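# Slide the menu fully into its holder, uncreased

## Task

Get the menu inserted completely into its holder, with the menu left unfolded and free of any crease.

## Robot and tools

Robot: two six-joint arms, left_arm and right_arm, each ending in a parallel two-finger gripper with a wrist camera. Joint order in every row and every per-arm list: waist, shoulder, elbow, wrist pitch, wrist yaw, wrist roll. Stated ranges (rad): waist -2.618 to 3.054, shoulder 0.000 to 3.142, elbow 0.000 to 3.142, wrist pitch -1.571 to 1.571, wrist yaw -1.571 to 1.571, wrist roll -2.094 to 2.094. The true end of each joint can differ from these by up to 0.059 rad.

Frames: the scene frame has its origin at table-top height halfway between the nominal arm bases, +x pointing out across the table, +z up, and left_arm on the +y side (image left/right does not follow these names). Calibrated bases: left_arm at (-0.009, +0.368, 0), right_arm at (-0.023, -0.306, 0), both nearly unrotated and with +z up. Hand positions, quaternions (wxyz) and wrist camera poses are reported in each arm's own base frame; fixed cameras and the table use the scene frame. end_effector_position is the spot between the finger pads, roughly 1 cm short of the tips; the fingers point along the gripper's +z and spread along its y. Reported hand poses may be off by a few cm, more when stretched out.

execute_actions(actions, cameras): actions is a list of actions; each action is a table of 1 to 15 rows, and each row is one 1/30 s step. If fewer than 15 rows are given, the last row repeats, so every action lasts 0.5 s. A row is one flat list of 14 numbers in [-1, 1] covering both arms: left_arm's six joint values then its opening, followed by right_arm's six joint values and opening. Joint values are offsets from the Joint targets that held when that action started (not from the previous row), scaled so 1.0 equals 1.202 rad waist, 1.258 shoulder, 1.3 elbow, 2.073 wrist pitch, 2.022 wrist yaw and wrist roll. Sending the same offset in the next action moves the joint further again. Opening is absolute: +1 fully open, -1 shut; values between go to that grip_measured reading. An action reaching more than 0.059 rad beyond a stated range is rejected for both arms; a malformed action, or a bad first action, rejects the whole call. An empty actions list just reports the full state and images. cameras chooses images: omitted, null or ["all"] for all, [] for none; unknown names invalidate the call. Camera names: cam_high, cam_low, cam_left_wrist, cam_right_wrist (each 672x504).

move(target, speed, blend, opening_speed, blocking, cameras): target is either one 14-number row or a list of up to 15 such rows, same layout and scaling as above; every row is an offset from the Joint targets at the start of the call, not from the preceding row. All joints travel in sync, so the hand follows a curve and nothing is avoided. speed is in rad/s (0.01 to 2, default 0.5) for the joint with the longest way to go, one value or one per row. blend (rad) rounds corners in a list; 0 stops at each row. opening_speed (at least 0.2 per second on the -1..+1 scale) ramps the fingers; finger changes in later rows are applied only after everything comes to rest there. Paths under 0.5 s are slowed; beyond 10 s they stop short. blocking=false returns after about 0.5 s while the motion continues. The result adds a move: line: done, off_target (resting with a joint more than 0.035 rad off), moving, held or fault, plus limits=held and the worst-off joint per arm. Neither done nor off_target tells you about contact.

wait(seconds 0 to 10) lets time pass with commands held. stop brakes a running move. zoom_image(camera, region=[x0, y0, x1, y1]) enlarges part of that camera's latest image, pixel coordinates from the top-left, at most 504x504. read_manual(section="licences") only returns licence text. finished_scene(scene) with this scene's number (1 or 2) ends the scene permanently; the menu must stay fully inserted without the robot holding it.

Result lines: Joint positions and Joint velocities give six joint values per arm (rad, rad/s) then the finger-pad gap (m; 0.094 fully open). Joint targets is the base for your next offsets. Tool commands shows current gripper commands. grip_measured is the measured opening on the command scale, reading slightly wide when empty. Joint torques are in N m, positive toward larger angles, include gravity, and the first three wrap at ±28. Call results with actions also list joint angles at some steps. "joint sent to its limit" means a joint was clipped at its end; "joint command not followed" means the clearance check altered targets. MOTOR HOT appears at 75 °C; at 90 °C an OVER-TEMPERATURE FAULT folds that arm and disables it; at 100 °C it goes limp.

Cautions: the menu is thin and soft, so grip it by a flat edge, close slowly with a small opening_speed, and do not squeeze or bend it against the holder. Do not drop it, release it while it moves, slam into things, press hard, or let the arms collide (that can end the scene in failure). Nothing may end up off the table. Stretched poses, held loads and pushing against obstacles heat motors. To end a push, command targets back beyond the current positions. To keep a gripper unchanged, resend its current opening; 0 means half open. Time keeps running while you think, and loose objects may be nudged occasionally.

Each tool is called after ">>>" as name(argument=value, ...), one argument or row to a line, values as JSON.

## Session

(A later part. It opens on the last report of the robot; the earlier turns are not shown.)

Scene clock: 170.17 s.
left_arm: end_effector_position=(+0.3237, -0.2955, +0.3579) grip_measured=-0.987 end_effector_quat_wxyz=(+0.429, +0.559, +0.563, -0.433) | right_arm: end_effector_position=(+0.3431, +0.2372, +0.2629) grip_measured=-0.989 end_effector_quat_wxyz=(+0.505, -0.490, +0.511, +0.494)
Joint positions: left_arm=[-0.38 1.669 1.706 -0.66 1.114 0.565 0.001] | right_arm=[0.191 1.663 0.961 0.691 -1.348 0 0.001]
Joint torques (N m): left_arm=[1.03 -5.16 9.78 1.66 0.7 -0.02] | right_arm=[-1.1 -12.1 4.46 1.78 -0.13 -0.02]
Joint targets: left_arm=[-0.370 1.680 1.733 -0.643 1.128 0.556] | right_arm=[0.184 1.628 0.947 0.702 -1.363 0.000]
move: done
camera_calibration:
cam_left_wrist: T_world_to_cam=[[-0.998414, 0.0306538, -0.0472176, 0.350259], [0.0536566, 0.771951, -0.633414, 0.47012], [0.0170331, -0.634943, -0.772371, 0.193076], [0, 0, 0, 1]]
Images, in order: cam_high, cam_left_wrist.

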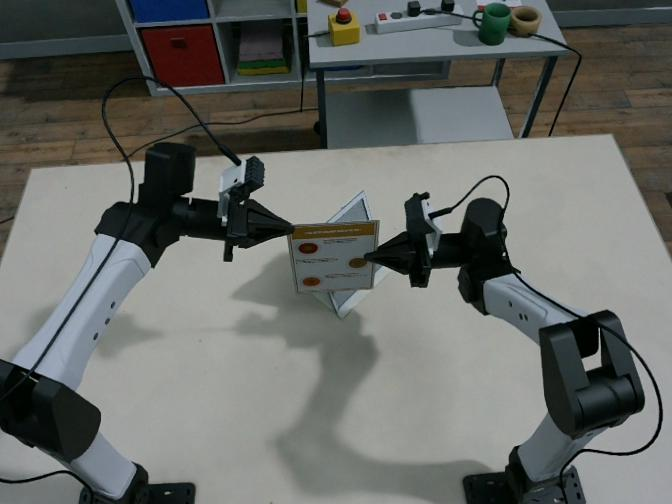

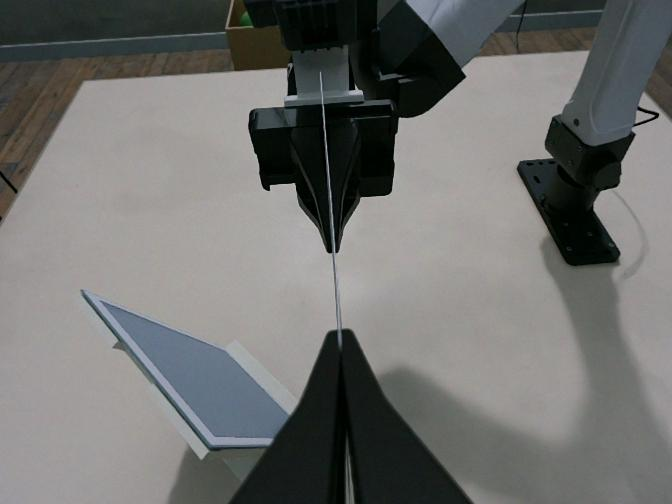

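>>> move(
  target=[
    [0,0,0,0,0,0,-1,0,0,0,0,0,0,0.3],
    [0,0,0,0,0,0,-1,-0.1406,-0.015,-0.01,0,-0.0836,0,0.3],
    [0,0,0,0,0,0,-1,-0.7,-0.3,0.1,0,0.3,0,0.3],
  ],
  speed=[0.2,0.25,0.7],
  opening_speed=0.6,
)

>>> zoom_image(
  camera="cam_high",
  region=[240, 180, 400, 310],
)

Scene clock: 179.70 s.
left_arm: end_effector_position=(+0.3237, -0.2955, +0.3579) grip_measured=-0.987 end_effector_quat_wxyz=(+0.429, +0.559, +0.563, -0.433) | right_arm: end_effector_position=(+0.3639, -0.1269, +0.4640) grip_measured=+0.298 end_effector_quat_wxyz=(+0.814, -0.153, +0.556, -0.070)
Joint positions: left_arm=[-0.38 1.669 1.706 -0.66 1.114 0.565 0.001] | right_arm=[-0.652 1.263 1.049 0.7 -0.773 0 0.061]
Joint torques (N m): left_arm=[1.06 -5.15 9.8 1.66 0.7 -0.02] | right_arm=[-0.95 -6.3 8.29 1.6 0.47 0.02]
Joint targets: left_arm=[-0.370 1.680 1.733 -0.643 1.127 0.556] | right_arm=[-0.658 1.251 1.077 0.701 -0.757 0.000]
move: done
camera_calibration:
cam_left_wrist: T_world_to_cam=[[-0.998435, 0.0305557, -0.0468495, 0.350105], [0.0533473, 0.771956, -0.633433, 0.470229], [0.0168108, -0.634941, -0.772378, 0.193151], [0, 0, 0, 1]]
cam_right_wrist: T_world_to_cam=[[0.0663335, -0.959495, 0.273804, -0.270142], [-0.245877, -0.281665, -0.927475, 0.515316], [0.967029, -0.00579944, -0.254601, -0.123077], [0, 0, 0, 1]]

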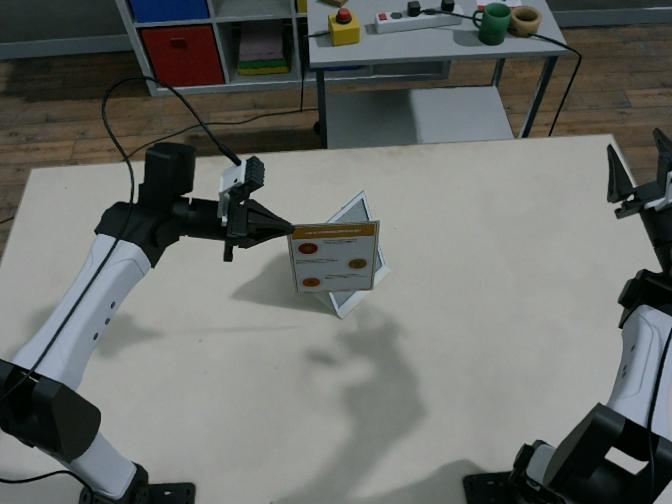

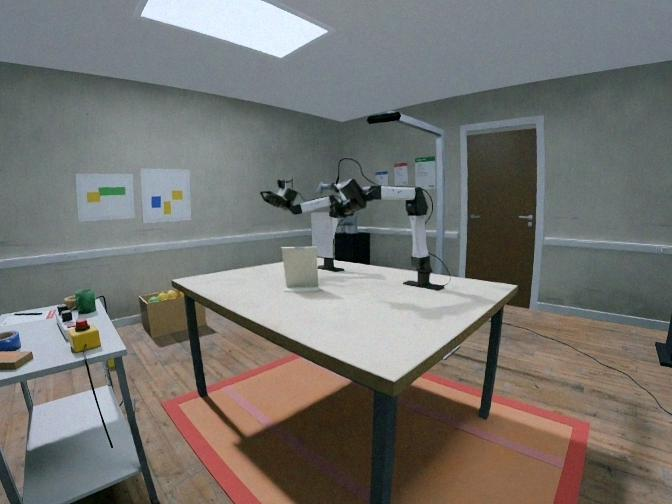

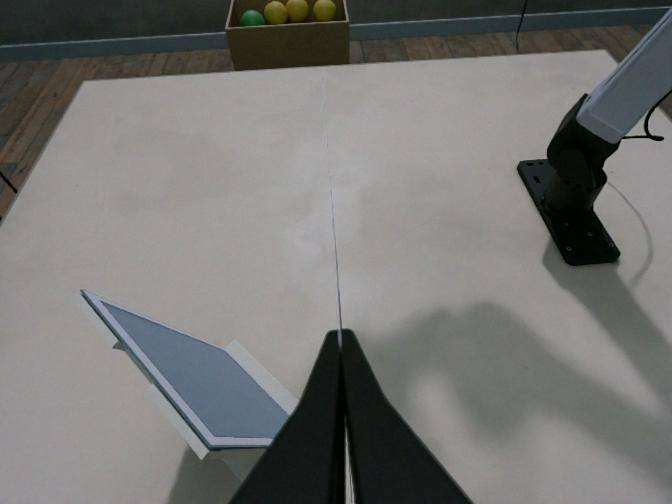

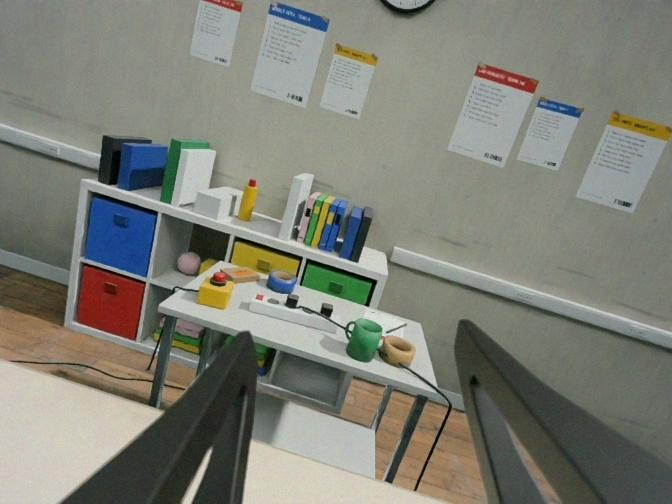

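Scaled by 3.150 from the camera's 672x504 image, which has a finer 960x720 frame.

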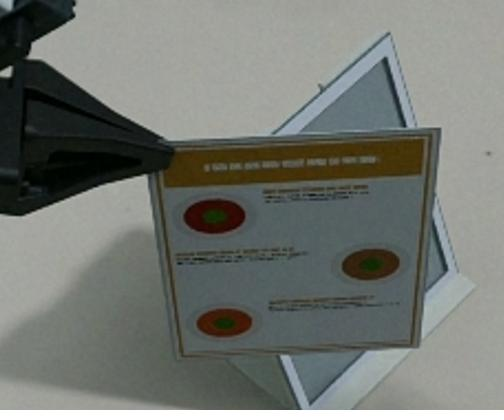

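>>> zoom_image(
  camera="cam_left_wrist",
  region=[60, 270, 320, 480],
)

>>> zoom_image(
  camera="cam_low",
  region=[260, 220, 340, 300],
)

>>> zoom_image(
  camera="cam_high",
  region=[290, 180, 400, 330],
)

Scaled by 1.938 from the camera's 672x504 image, which has a finer 960x720 frame.

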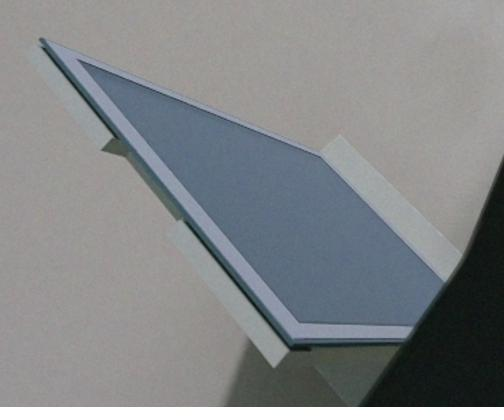

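Scaled by 6.300 from the camera's 672x504 image, which has a finer 960x720 frame.

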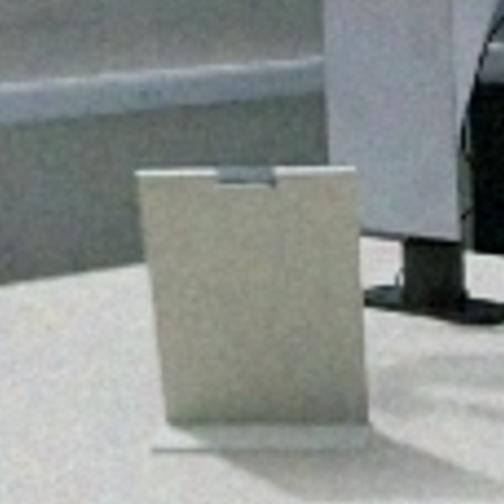

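Scaled by 3.360 from the camera's 672x504 image, which has a finer 960x720 frame.

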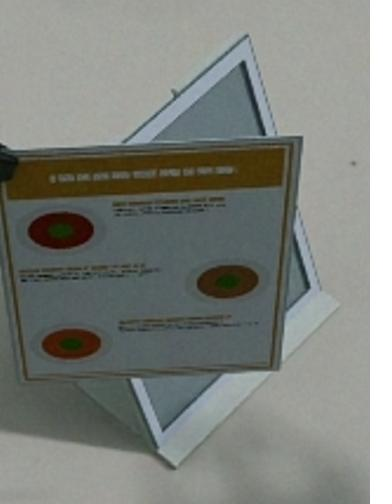

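>>> move(
  target=[-0.1032,-0.1582,-0.1315,0.1703,-0.3848,-0.3952,-1,0,0,0,0,0,0,0.3],
  speed=0.4,
)

>>> zoom_image(
  camera="cam_high",
  region=[240, 120, 420, 330],
)

Scene clock: 209.73 s.
left_arm: end_effector_position=(+0.3879, -0.2741, +0.3955) grip_measured=-0.987 end_effector_quat_wxyz=(+0.516, +0.209, +0.755, -0.346) | right_arm: end_effector_position=(+0.3640, -0.1271, +0.4641) grip_measured=+0.298 end_effector_quat_wxyz=(+0.814, -0.152, +0.556, -0.070)
Joint positions: left_arm=[-0.486 1.506 1.571 -0.312 0.365 -0.232 0.001] | right_arm=[-0.652 1.263 1.049 0.7 -0.772 0 0.061]
Joint torques (N m): left_arm=[-0.79 -7.08 7.04 2.24 0.03 -0.01] | right_arm=[-0.96 -6.32 8.27 1.6 0.48 0.02]
Joint targets: left_arm=[-0.494 1.481 1.562 -0.290 0.349 -0.243] | right_arm=[-0.658 1.251 1.077 0.701 -0.757 0.000]
move: done
camera_calibration:
cam_left_wrist: T_world_to_cam=[[-0.705534, -0.661279, 0.254817, -0.00724255], [-0.638273, 0.4367, -0.633957, 0.65068], [0.307943, -0.609921, -0.730183, 0.111934], [0, 0, 0, 1]]
cam_right_wrist: T_world_to_cam=[[0.065274, -0.959678, 0.273417, -0.269796], [-0.24586, -0.281022, -0.927674, 0.515494], [0.967105, -0.0066693, -0.25429, -0.123356], [0, 0, 0, 1]]

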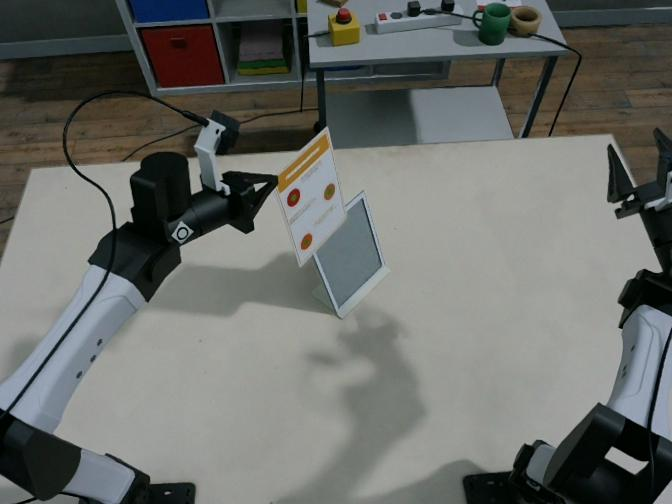

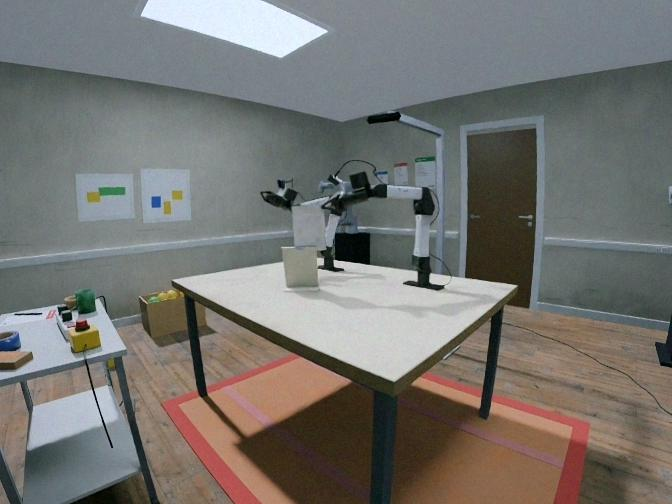

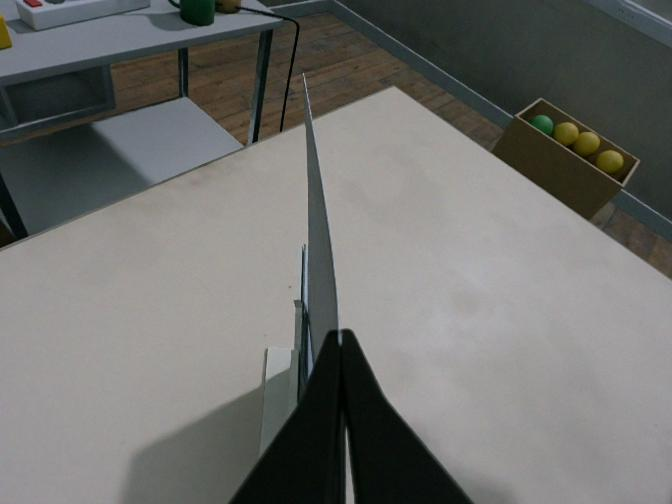

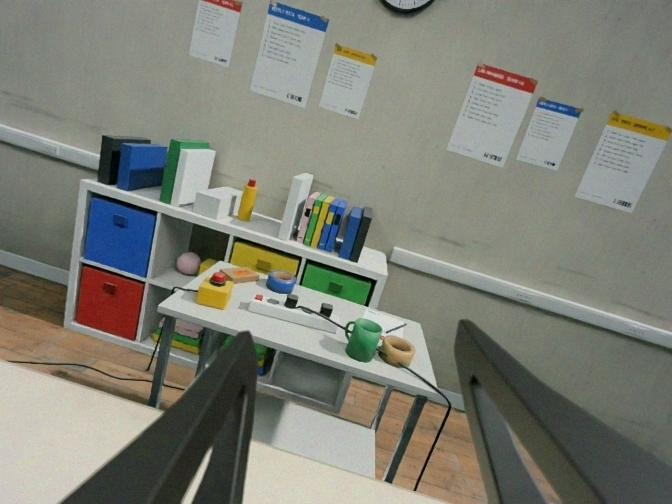

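Scaled by 2.400 from the camera's 672x504 image, which has a finer 960x720 frame.

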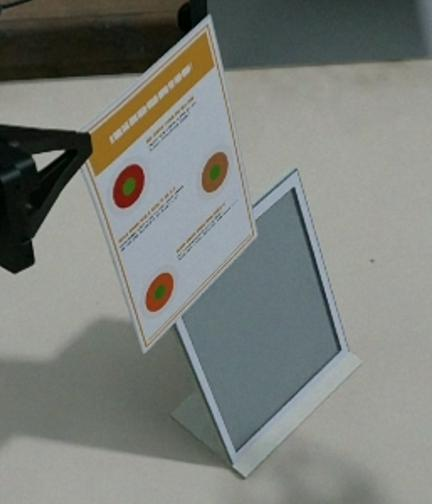

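>>> zoom_image(
  camera="cam_left_wrist",
  region=[230, 60, 430, 420],
)

>>> zoom_image(
  camera="cam_low",
  region=[260, 190, 350, 300],
)

Scaled by 1.400 from the camera's 672x504 image, which has a finer 960x720 frame.

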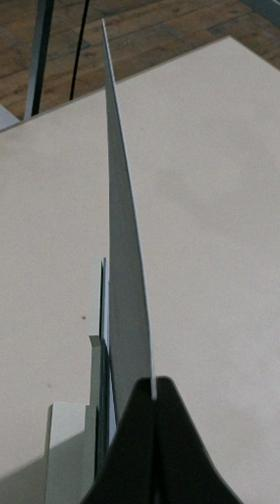

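Scaled by 4.582 from the camera's 672x504 image, which has a finer 960x720 frame.

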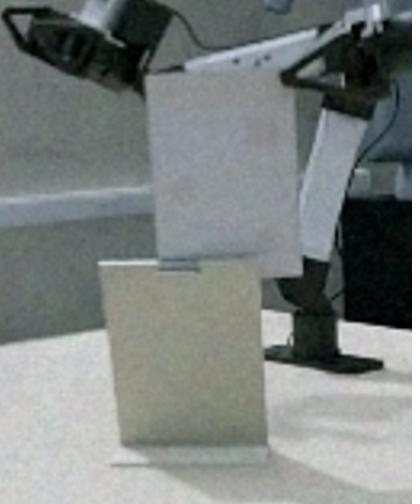

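>>> move(
  target=[0.0507,0.0787,0.0369,0.0574,0.0781,0.0054,-1,0,0,0,0,0,0,0.3],
  speed=0.2,
  cameras=["cam_high","cam_left_wrist","cam_low"],
)

>>> zoom_image(
  camera="cam_high",
  region=[240, 120, 420, 330],
)

>>> zoom_image(
  camera="cam_left_wrist",
  region=[230, 60, 430, 420],
)

Scene clock: 234.97 s.
left_arm: end_effector_position=(+0.4055, -0.2806, +0.3985) grip_measured=-0.987 end_effector_quat_wxyz=(+0.524, +0.232, +0.726, -0.381) | right_arm: end_effector_position=(+0.3640, -0.1271, +0.4641) grip_measured=+0.298 end_effector_quat_wxyz=(+0.814, -0.152, +0.556, -0.070)
Joint positions: left_arm=[-0.44 1.571 1.581 -0.193 0.491 -0.233 0.001] | right_arm=[-0.652 1.263 1.049 0.7 -0.772 0 0.061]
Joint torques (N m): left_arm=[0.72 -5 10.55 2.21 0.35 0.11] | right_arm=[-0.95 -6.32 8.28 1.59 0.47 0.02]
Motor temperatures (°C): left_arm=[25 45 53 54 24 23 27] | right_arm=[25 40 47 37 23 24 26]
Joint targets: left_arm=[-0.433 1.580 1.610 -0.171 0.507 -0.232] | right_arm=[-0.658 1.251 1.077 0.701 -0.757 0.000]
move: done
camera_calibration:
cam_left_wrist: T_world_to_cam=[[-0.765114, -0.590812, 0.256009, 0.0435774], [-0.57539, 0.44889, -0.683684, 0.664388], [0.289009, -0.670402, -0.6834, 0.0768237], [0, 0, 0, 1]]
Images, in order: cam_high, cam_low, cam_left_wrist.

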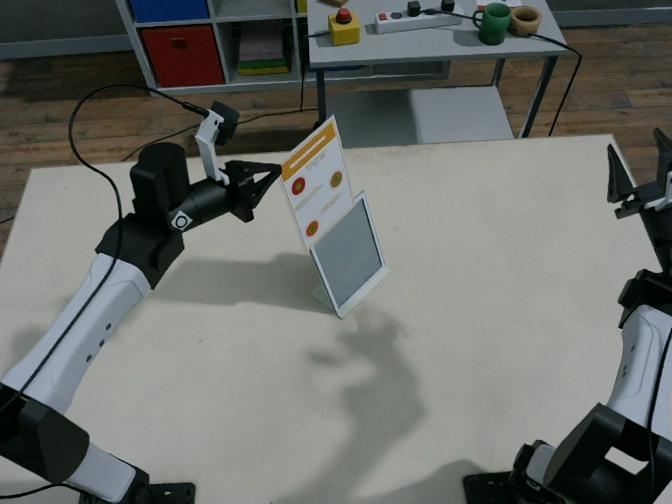

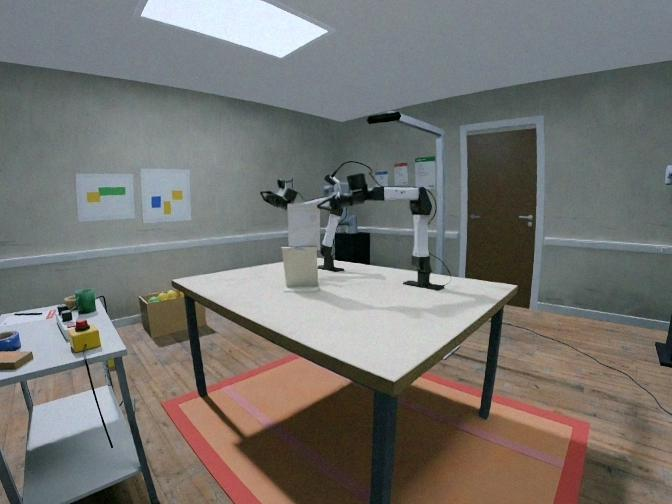

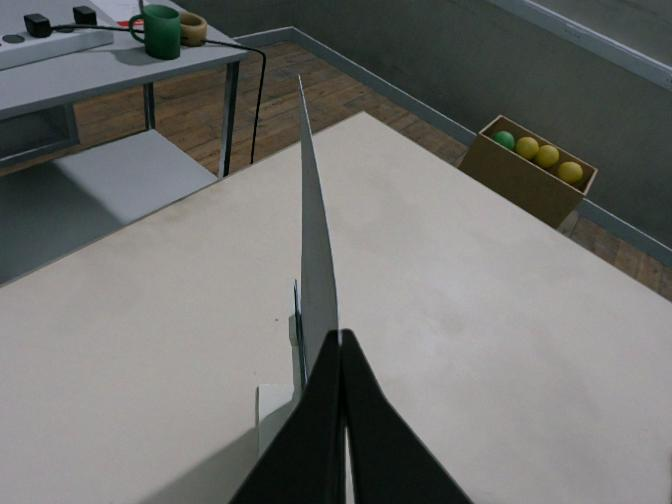

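Scaled by 2.400 from the camera's 672x504 image, which has a finer 960x720 frame.

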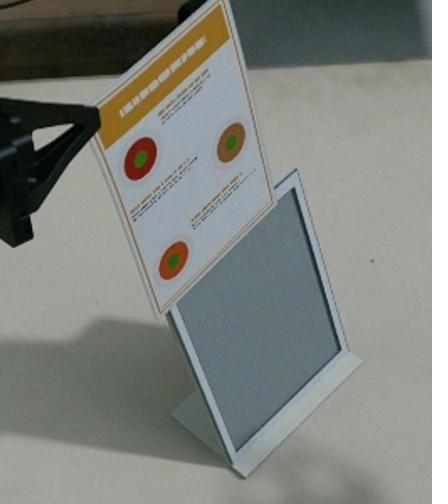

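Scaled by 1.400 from the camera's 672x504 image, which has a finer 960x720 frame.

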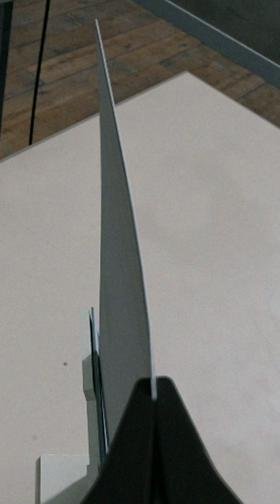

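>>> move(
  target=[0.0732,0.19,0.2092,-0.028,0.0791,0.0163,-1,0,0,0,0,0,0,0.3],
  speed=0.15,
  cameras=["cam_high","cam_left_wrist","cam_low"],
)

>>> zoom_image(
  camera="cam_high",
  region=[260, 80, 420, 330],
)

>>> zoom_image(
  camera="cam_left_wrist",
  region=[230, 60, 430, 420],
)

>>> zoom_image(
  camera="cam_low",
  region=[260, 190, 350, 300],
)

Scene clock: 256.73 s.
left_arm: end_effector_position=(+0.4630, -0.2811, +0.4046) grip_measured=-0.987 end_effector_quat_wxyz=(+0.518, +0.257, +0.709, -0.404) | right_arm: end_effector_position=(+0.3640, -0.1271, +0.4641) grip_measured=+0.298 end_effector_quat_wxyz=(+0.814, -0.152, +0.556, -0.070)
Joint positions: left_arm=[-0.352 1.807 1.851 -0.217 0.651 -0.209 0.001] | right_arm=[-0.652 1.263 1.049 0.7 -0.772 0 0.061]
Joint torques (N m): left_arm=[0.76 -6.43 10.56 1.82 0.41 0.19] | right_arm=[-0.96 -6.32 8.28 1.6 0.48 0.02]
Motor temperatures (°C): left_arm=[25 43 58 54 24 23 27] | right_arm=[25 39 48 37 23 24 26]
Joint targets: left_arm=[-0.345 1.819 1.882 -0.229 0.667 -0.199] | right_arm=[-0.658 1.251 1.077 0.701 -0.757 0.000]
move: done
camera_calibration:
cam_left_wrist: T_world_to_cam=[[-0.810874, -0.528811, 0.250684, 0.12648], [-0.528396, 0.477435, -0.702035, 0.695586], [0.251558, -0.701722, -0.666561, 0.0657524], [0, 0, 0, 1]]
Images, in order: cam_high, cam_low, cam_left_wrist.

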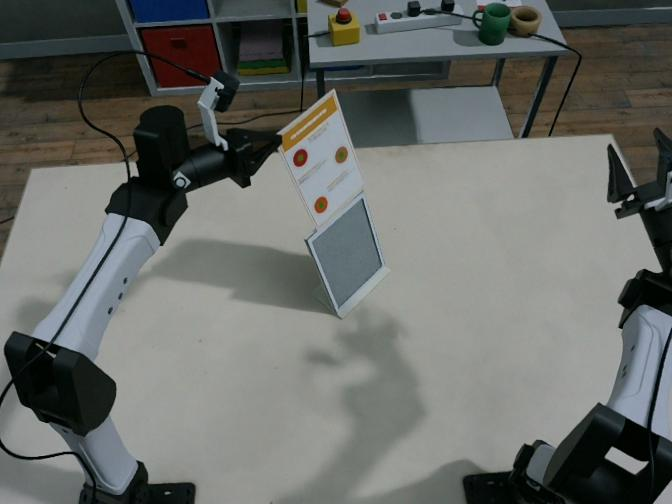

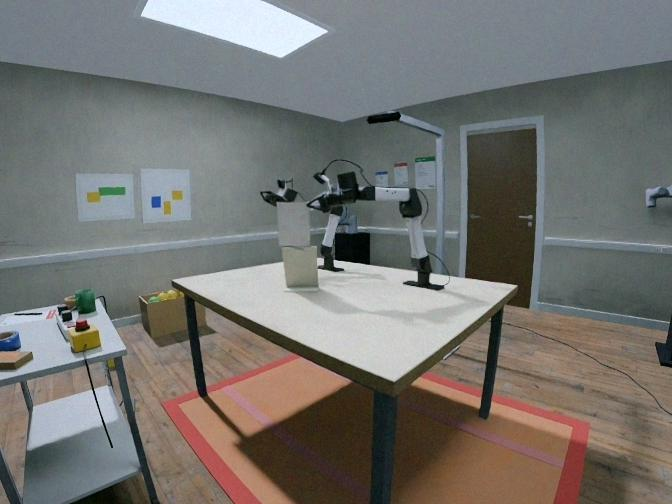

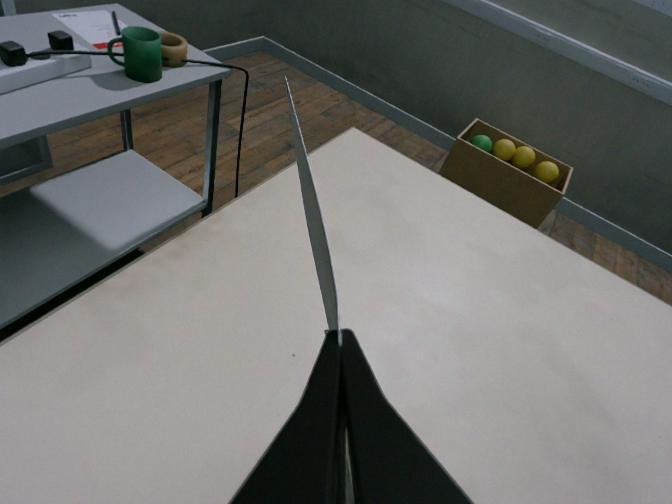

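Scaled by 2.016 from the camera's 672x504 image, which has a finer 960x720 frame.

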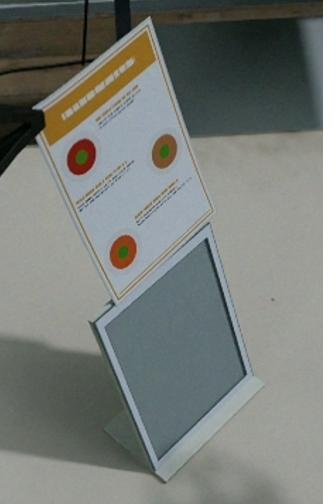

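Scaled by 1.400 from the camera's 672x504 image, which has a finer 960x720 frame.

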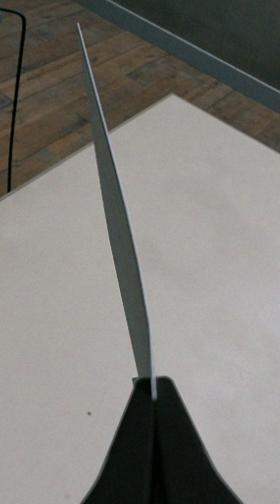

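Scaled by 4.582 from the camera's 672x504 image, which has a finer 960x720 frame.

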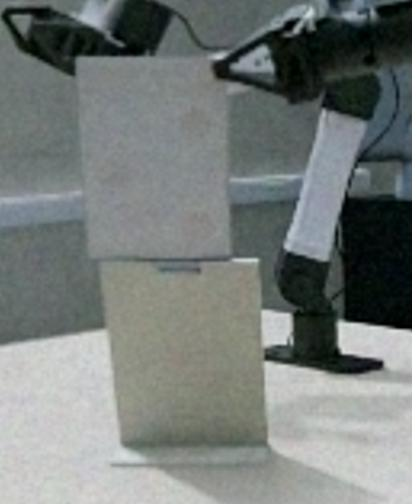

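>>> move(
  target=[0.0507,0.0354,0.0431,-0.0135,0.0554,0.0129,-1,0,0,0,0,0,0,0.3],
  speed=0.1,
  cameras=["cam_high","cam_left_wrist","cam_low"],
)

>>> zoom_image(
  camera="cam_high",
  region=[260, 80, 420, 330],
)

>>> zoom_image(
  camera="cam_high",
  region=[290, 170, 390, 260],
)

>>> zoom_image(
  camera="cam_low",
  region=[260, 190, 350, 300],
)

Scene clock: 276.73 s.
left_arm: end_effector_position=(+0.4724, -0.2656, +0.4046) grip_measured=-0.987 end_effector_quat_wxyz=(+0.509, +0.276, +0.701, -0.418) | right_arm: end_effector_position=(+0.3640, -0.1271, +0.4641) grip_measured=+0.298 end_effector_quat_wxyz=(+0.814, -0.152, +0.556, -0.070)
Joint positions: left_arm=[-0.291 1.85 1.908 -0.244 0.763 -0.183 0.001] | right_arm=[-0.652 1.263 1.049 0.7 -0.772 0 0.061]
Joint torques (N m): left_arm=[0.72 -6.6 10.4 1.76 0.42 0.19] | right_arm=[-0.96 -6.31 8.28 1.6 0.47 0.02]
Joint targets: left_arm=[-0.284 1.864 1.938 -0.257 0.779 -0.173] | right_arm=[-0.658 1.251 1.077 0.701 -0.757 0.000]
move: done
camera_calibration:
cam_left_wrist: T_world_to_cam=[[-0.838284, -0.485175, 0.248768, 0.167677], [-0.500431, 0.503525, -0.704295, 0.687735], [0.216446, -0.71489, -0.664893, 0.0867157], [0, 0, 0, 1]]
Images, in order: cam_high, cam_low, cam_left_wrist.

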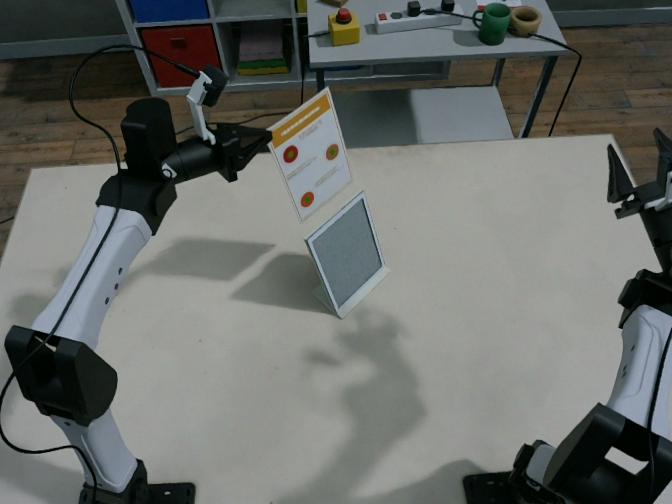

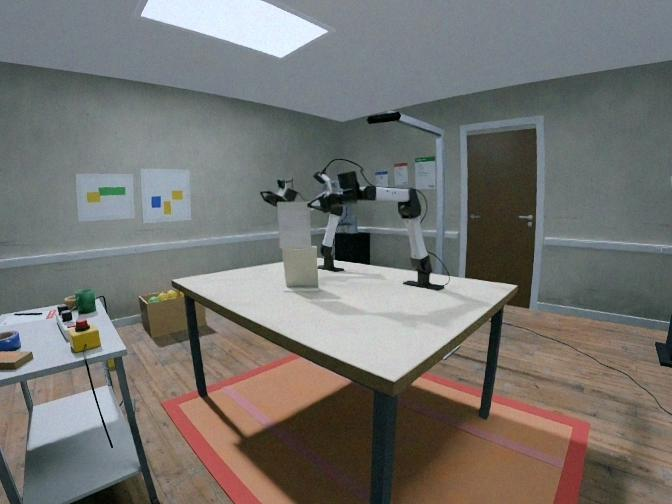

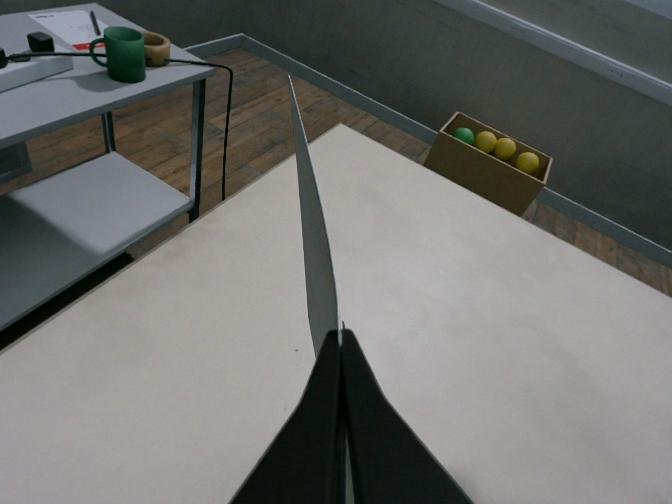

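Scaled by 2.016 from the camera's 672x504 image, which has a finer 960x720 frame.

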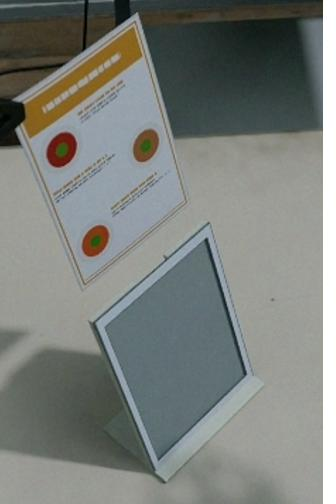

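Scaled by 5.040 from the camera's 672x504 image, which has a finer 960x720 frame.

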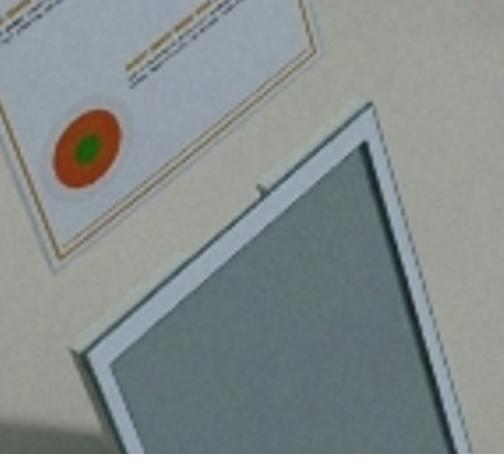

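Scaled by 4.582 from the camera's 672x504 image, which has a finer 960x720 frame.

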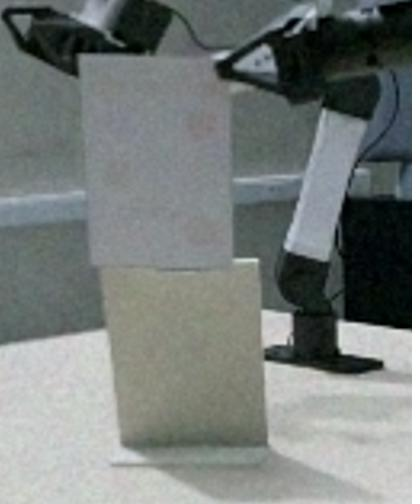

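>>> move(
  target=[-0.0308,-0.0461,-0.1138,0.056,-0.0272,-0.0134,-1,0,0,0,0,0,0,0.3],
  speed=0.1,
  cameras=["cam_high","cam_left_wrist","cam_low"],
)

>>> zoom_image(
  camera="cam_high",
  region=[290, 170, 390, 260],
)

>>> zoom_image(
  camera="cam_low",
  region=[260, 190, 350, 300],
)

Scene clock: 289.70 s.
left_arm: end_effector_position=(+0.4732, -0.2748, +0.3759) grip_measured=-0.987 end_effector_quat_wxyz=(+0.500, +0.272, +0.708, -0.418) | right_arm: end_effector_position=(+0.3640, -0.1271, +0.4641) grip_measured=+0.298 end_effector_quat_wxyz=(+0.814, -0.152, +0.556, -0.070)
Joint positions: left_arm=[-0.313 1.842 1.798 -0.162 0.74 -0.19 0.001] | right_arm=[-0.652 1.263 1.049 0.7 -0.772 0 0.061]
Joint torques (N m): left_arm=[-0.8 -10.47 7.23 2.1 0.06 -0.02] | right_arm=[-0.95 -6.32 8.27 1.6 0.47 0.02]
Joint targets: left_arm=[-0.321 1.806 1.790 -0.141 0.724 -0.200] | right_arm=[-0.658 1.251 1.077 0.701 -0.757 0.000]
move: off_target (left_arm); left_arm: the shoulder is farthest, 0.036 rad from its target
camera_calibration:
cam_left_wrist: T_world_to_cam=[[-0.831237, -0.488674, 0.265034, 0.160553], [-0.517861, 0.507302, -0.688814, 0.676047], [0.202153, -0.709818, -0.674754, 0.0726771], [0, 0, 0, 1]]
Images, in order: cam_high, cam_low, cam_left_wrist.

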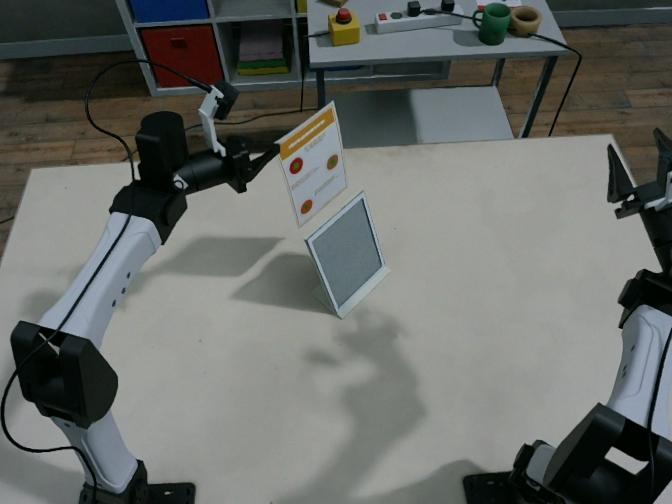

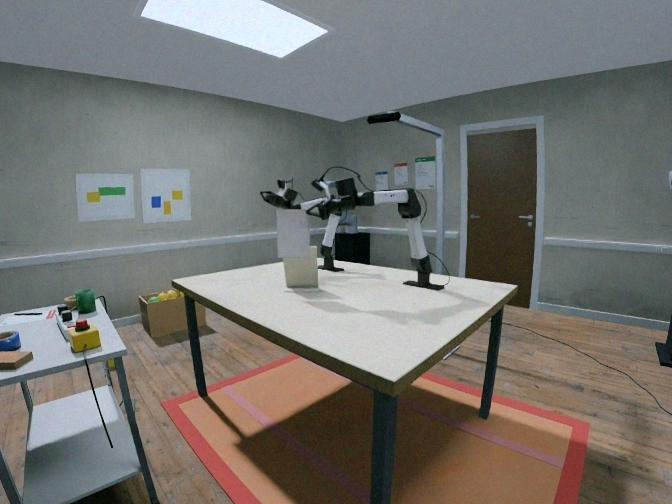

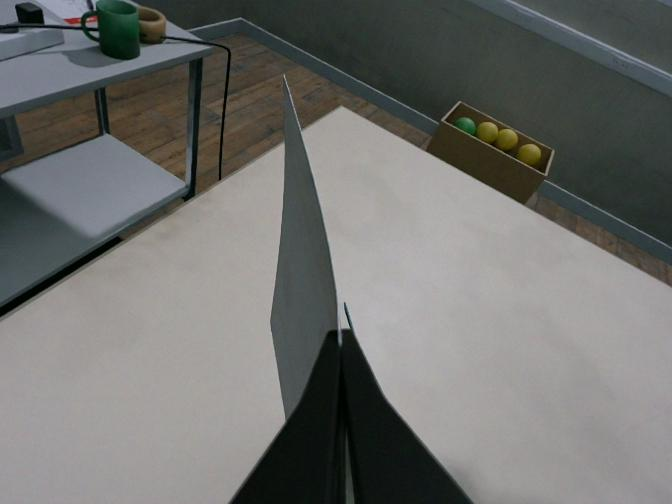

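Scaled by 5.040 from the camera's 672x504 image, which has a finer 960x720 frame.

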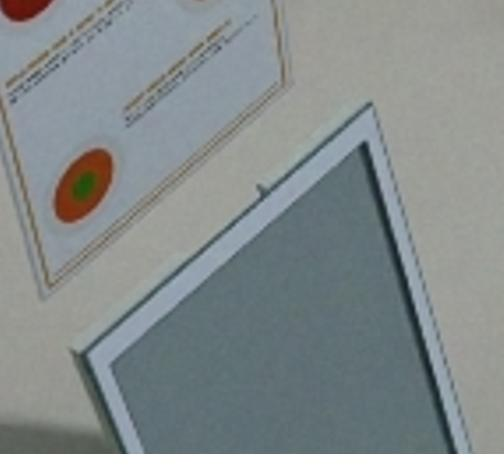

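Scaled by 4.582 from the camera's 672x504 image, which has a finer 960x720 frame.

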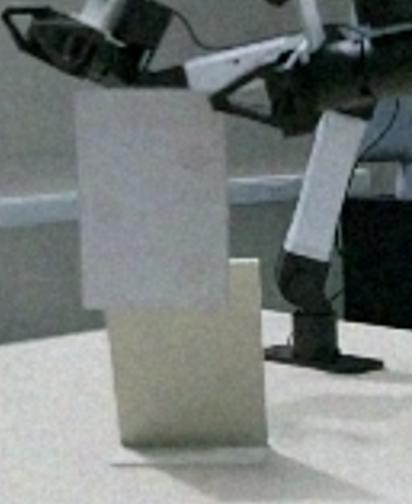

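>>> move(
  target=[0.0374,0.1025,0.2412,-0.1013,0.0309,0.0143,-1,0,0,0,0,0,0,0.3],
  speed=0.15,
  cameras=["cam_high","cam_left_wrist","cam_low"],
)

>>> zoom_image(
  camera="cam_high",
  region=[260, 80, 420, 330],
)

>>> zoom_image(
  camera="cam_low",
  region=[260, 190, 350, 300],
)

>>> zoom_image(
  camera="cam_left_wrist",
  region=[230, 60, 430, 420],
)

Scene clock: 307.13 s.
left_arm: end_effector_position=(+0.4820, -0.2656, +0.4229) grip_measured=-0.987 end_effector_quat_wxyz=(+0.510, +0.277, +0.699, -0.418) | right_arm: end_effector_position=(+0.3640, -0.1271, +0.4641) grip_measured=+0.298 end_effector_quat_wxyz=(+0.814, -0.152, +0.556, -0.070)
Joint positions: left_arm=[-0.284 1.92 2.075 -0.338 0.771 -0.181 0.001] | right_arm=[-0.652 1.263 1.049 0.7 -0.772 0 0.061]
Joint torques (N m): left_arm=[0.85 -6.83 10.07 1.73 0.39 0.19] | right_arm=[-0.94 -6.31 8.28 1.6 0.48 0.02]
Motor temperatures (°C): left_arm=[25 49 57 52 24 23 27] | right_arm=[24 37 47 36 23 24 25]
Joint targets: left_arm=[-0.276 1.935 2.104 -0.351 0.787 -0.171] | right_arm=[-0.658 1.251 1.077 0.701 -0.757 0.000]
move: done
camera_calibration:
cam_left_wrist: T_world_to_cam=[[-0.840103, -0.483729, 0.245423, 0.173812], [-0.496343, 0.503043, -0.707525, 0.704704], [0.218792, -0.716208, -0.662703, 0.0943541], [0, 0, 0, 1]]
Images, in order: cam_high, cam_low, cam_left_wrist.

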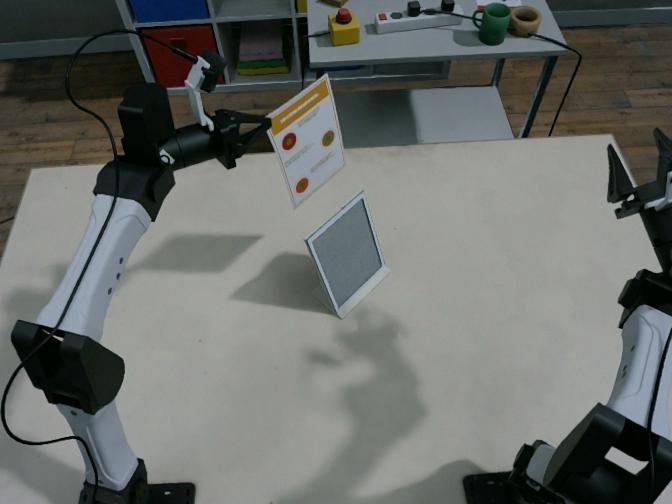

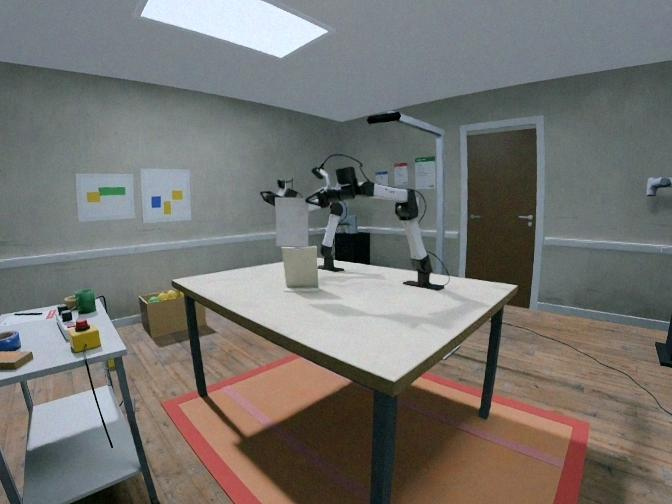

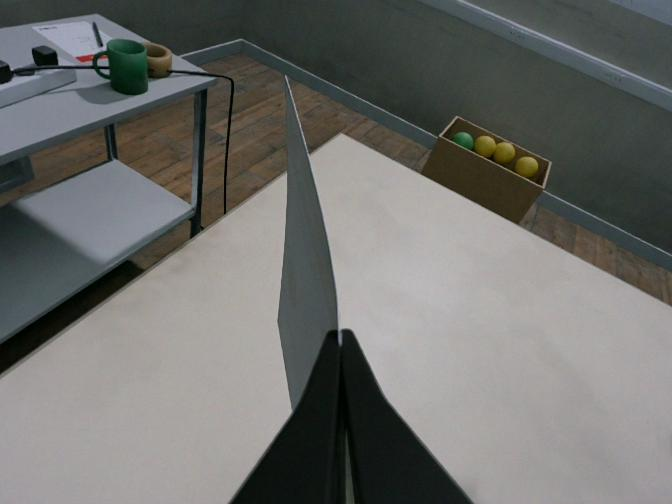

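Scaled by 2.016 from the camera's 672x504 image, which has a finer 960x720 frame.

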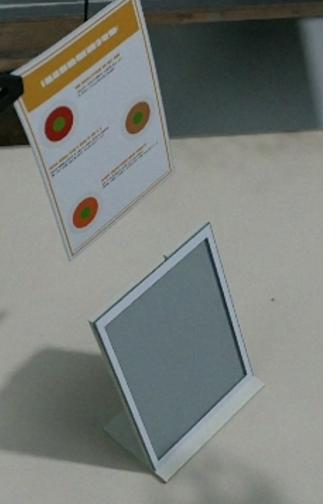

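Scaled by 4.582 from the camera's 672x504 image, which has a finer 960x720 frame.

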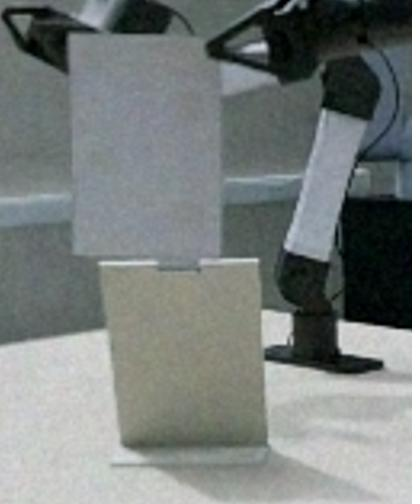

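Scaled by 1.400 from the camera's 672x504 image, which has a finer 960x720 frame.

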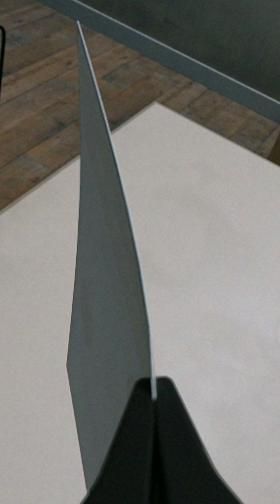

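>>> move(
  target=[-0.2571,-0.1693,-0.1192,-0.056,-0.2918,0.1147,-1,0,0,0,0,0,0,0.3],
  speed=0.25,
  cameras=["cam_high","cam_left_wrist","cam_low"],
)

>>> zoom_image(
  camera="cam_high",
  region=[260, 80, 420, 330],
)

>>> zoom_image(
  camera="cam_low",
  region=[260, 190, 350, 300],
)

>>> zoom_image(
  camera="cam_left_wrist",
  region=[230, 60, 430, 504],
)

Scene clock: 320.67 s.
left_arm: end_effector_position=(+0.4237, -0.3206, +0.4217) grip_measured=-0.987 end_effector_quat_wxyz=(+0.567, +0.305, +0.727, -0.240) | right_arm: end_effector_position=(+0.3640, -0.1271, +0.4641) grip_measured=+0.298 end_effector_quat_wxyz=(+0.814, -0.152, +0.556, -0.070)
Joint positions: left_arm=[-0.579 1.753 1.957 -0.455 0.213 0.05 0.001] | right_arm=[-0.652 1.263 1.049 0.7 -0.772 0 0.061]
Joint torques (N m): left_arm=[-0.54 -9.13 6.76 1.93 0.02 0.2] | right_arm=[-0.95 -6.31 8.28 1.6 0.48 0.02]
Joint targets: left_arm=[-0.585 1.722 1.949 -0.467 0.197 0.061] | right_arm=[-0.658 1.251 1.077 0.701 -0.757 0.000]
move: done
camera_calibration:
cam_left_wrist: T_world_to_cam=[[-0.736519, -0.674449, -0.0515526, 0.118703], [-0.490737, 0.58524, -0.6455, 0.700408], [0.465528, -0.450125, -0.762018, 0.0896044], [0, 0, 0, 1]]
Images, in order: cam_high, cam_low, cam_left_wrist.

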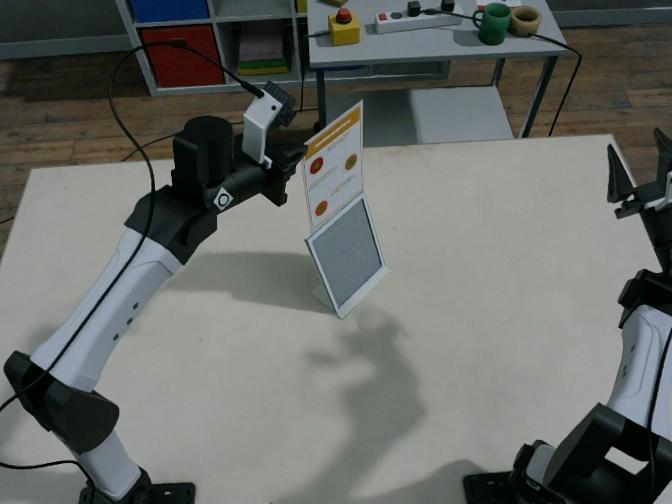

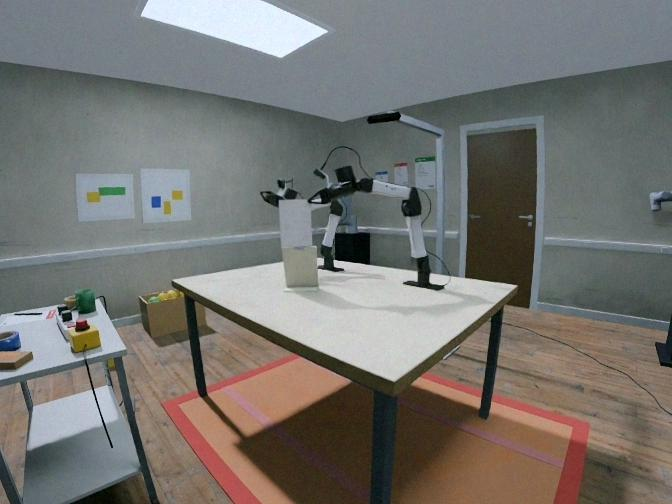

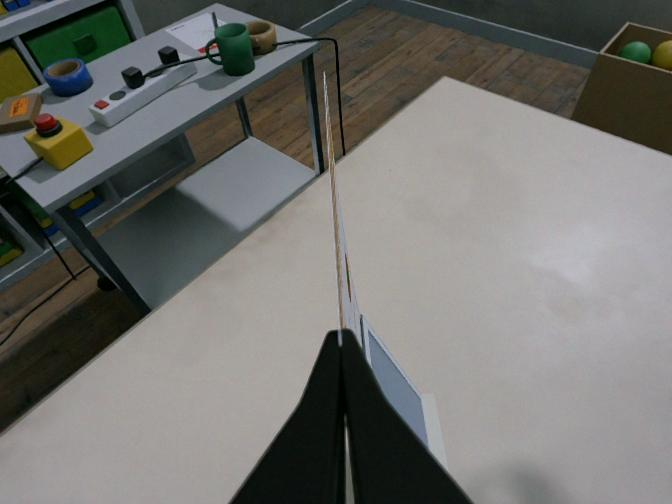

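Scaled by 2.016 from the camera's 672x504 image, which has a finer 960x720 frame.

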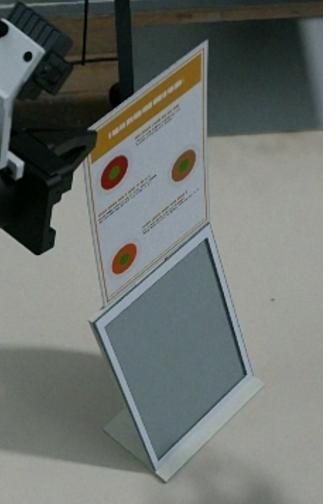

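Scaled by 4.582 from the camera's 672x504 image, which has a finer 960x720 frame.

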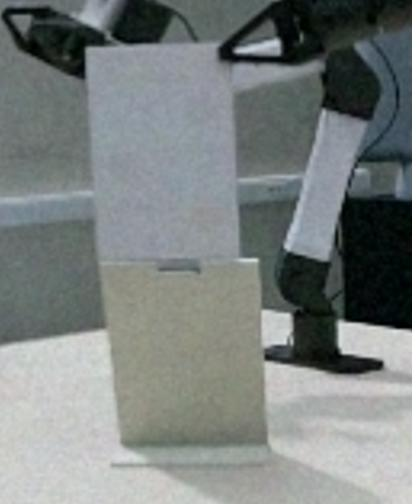

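Scaled by 1.135 from the camera's 672x504 image, which has a finer 960x720 frame.

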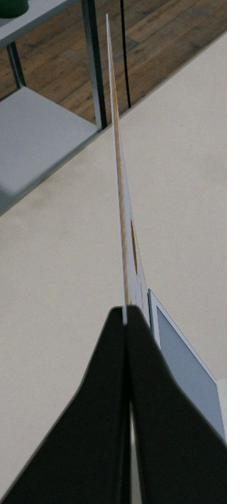

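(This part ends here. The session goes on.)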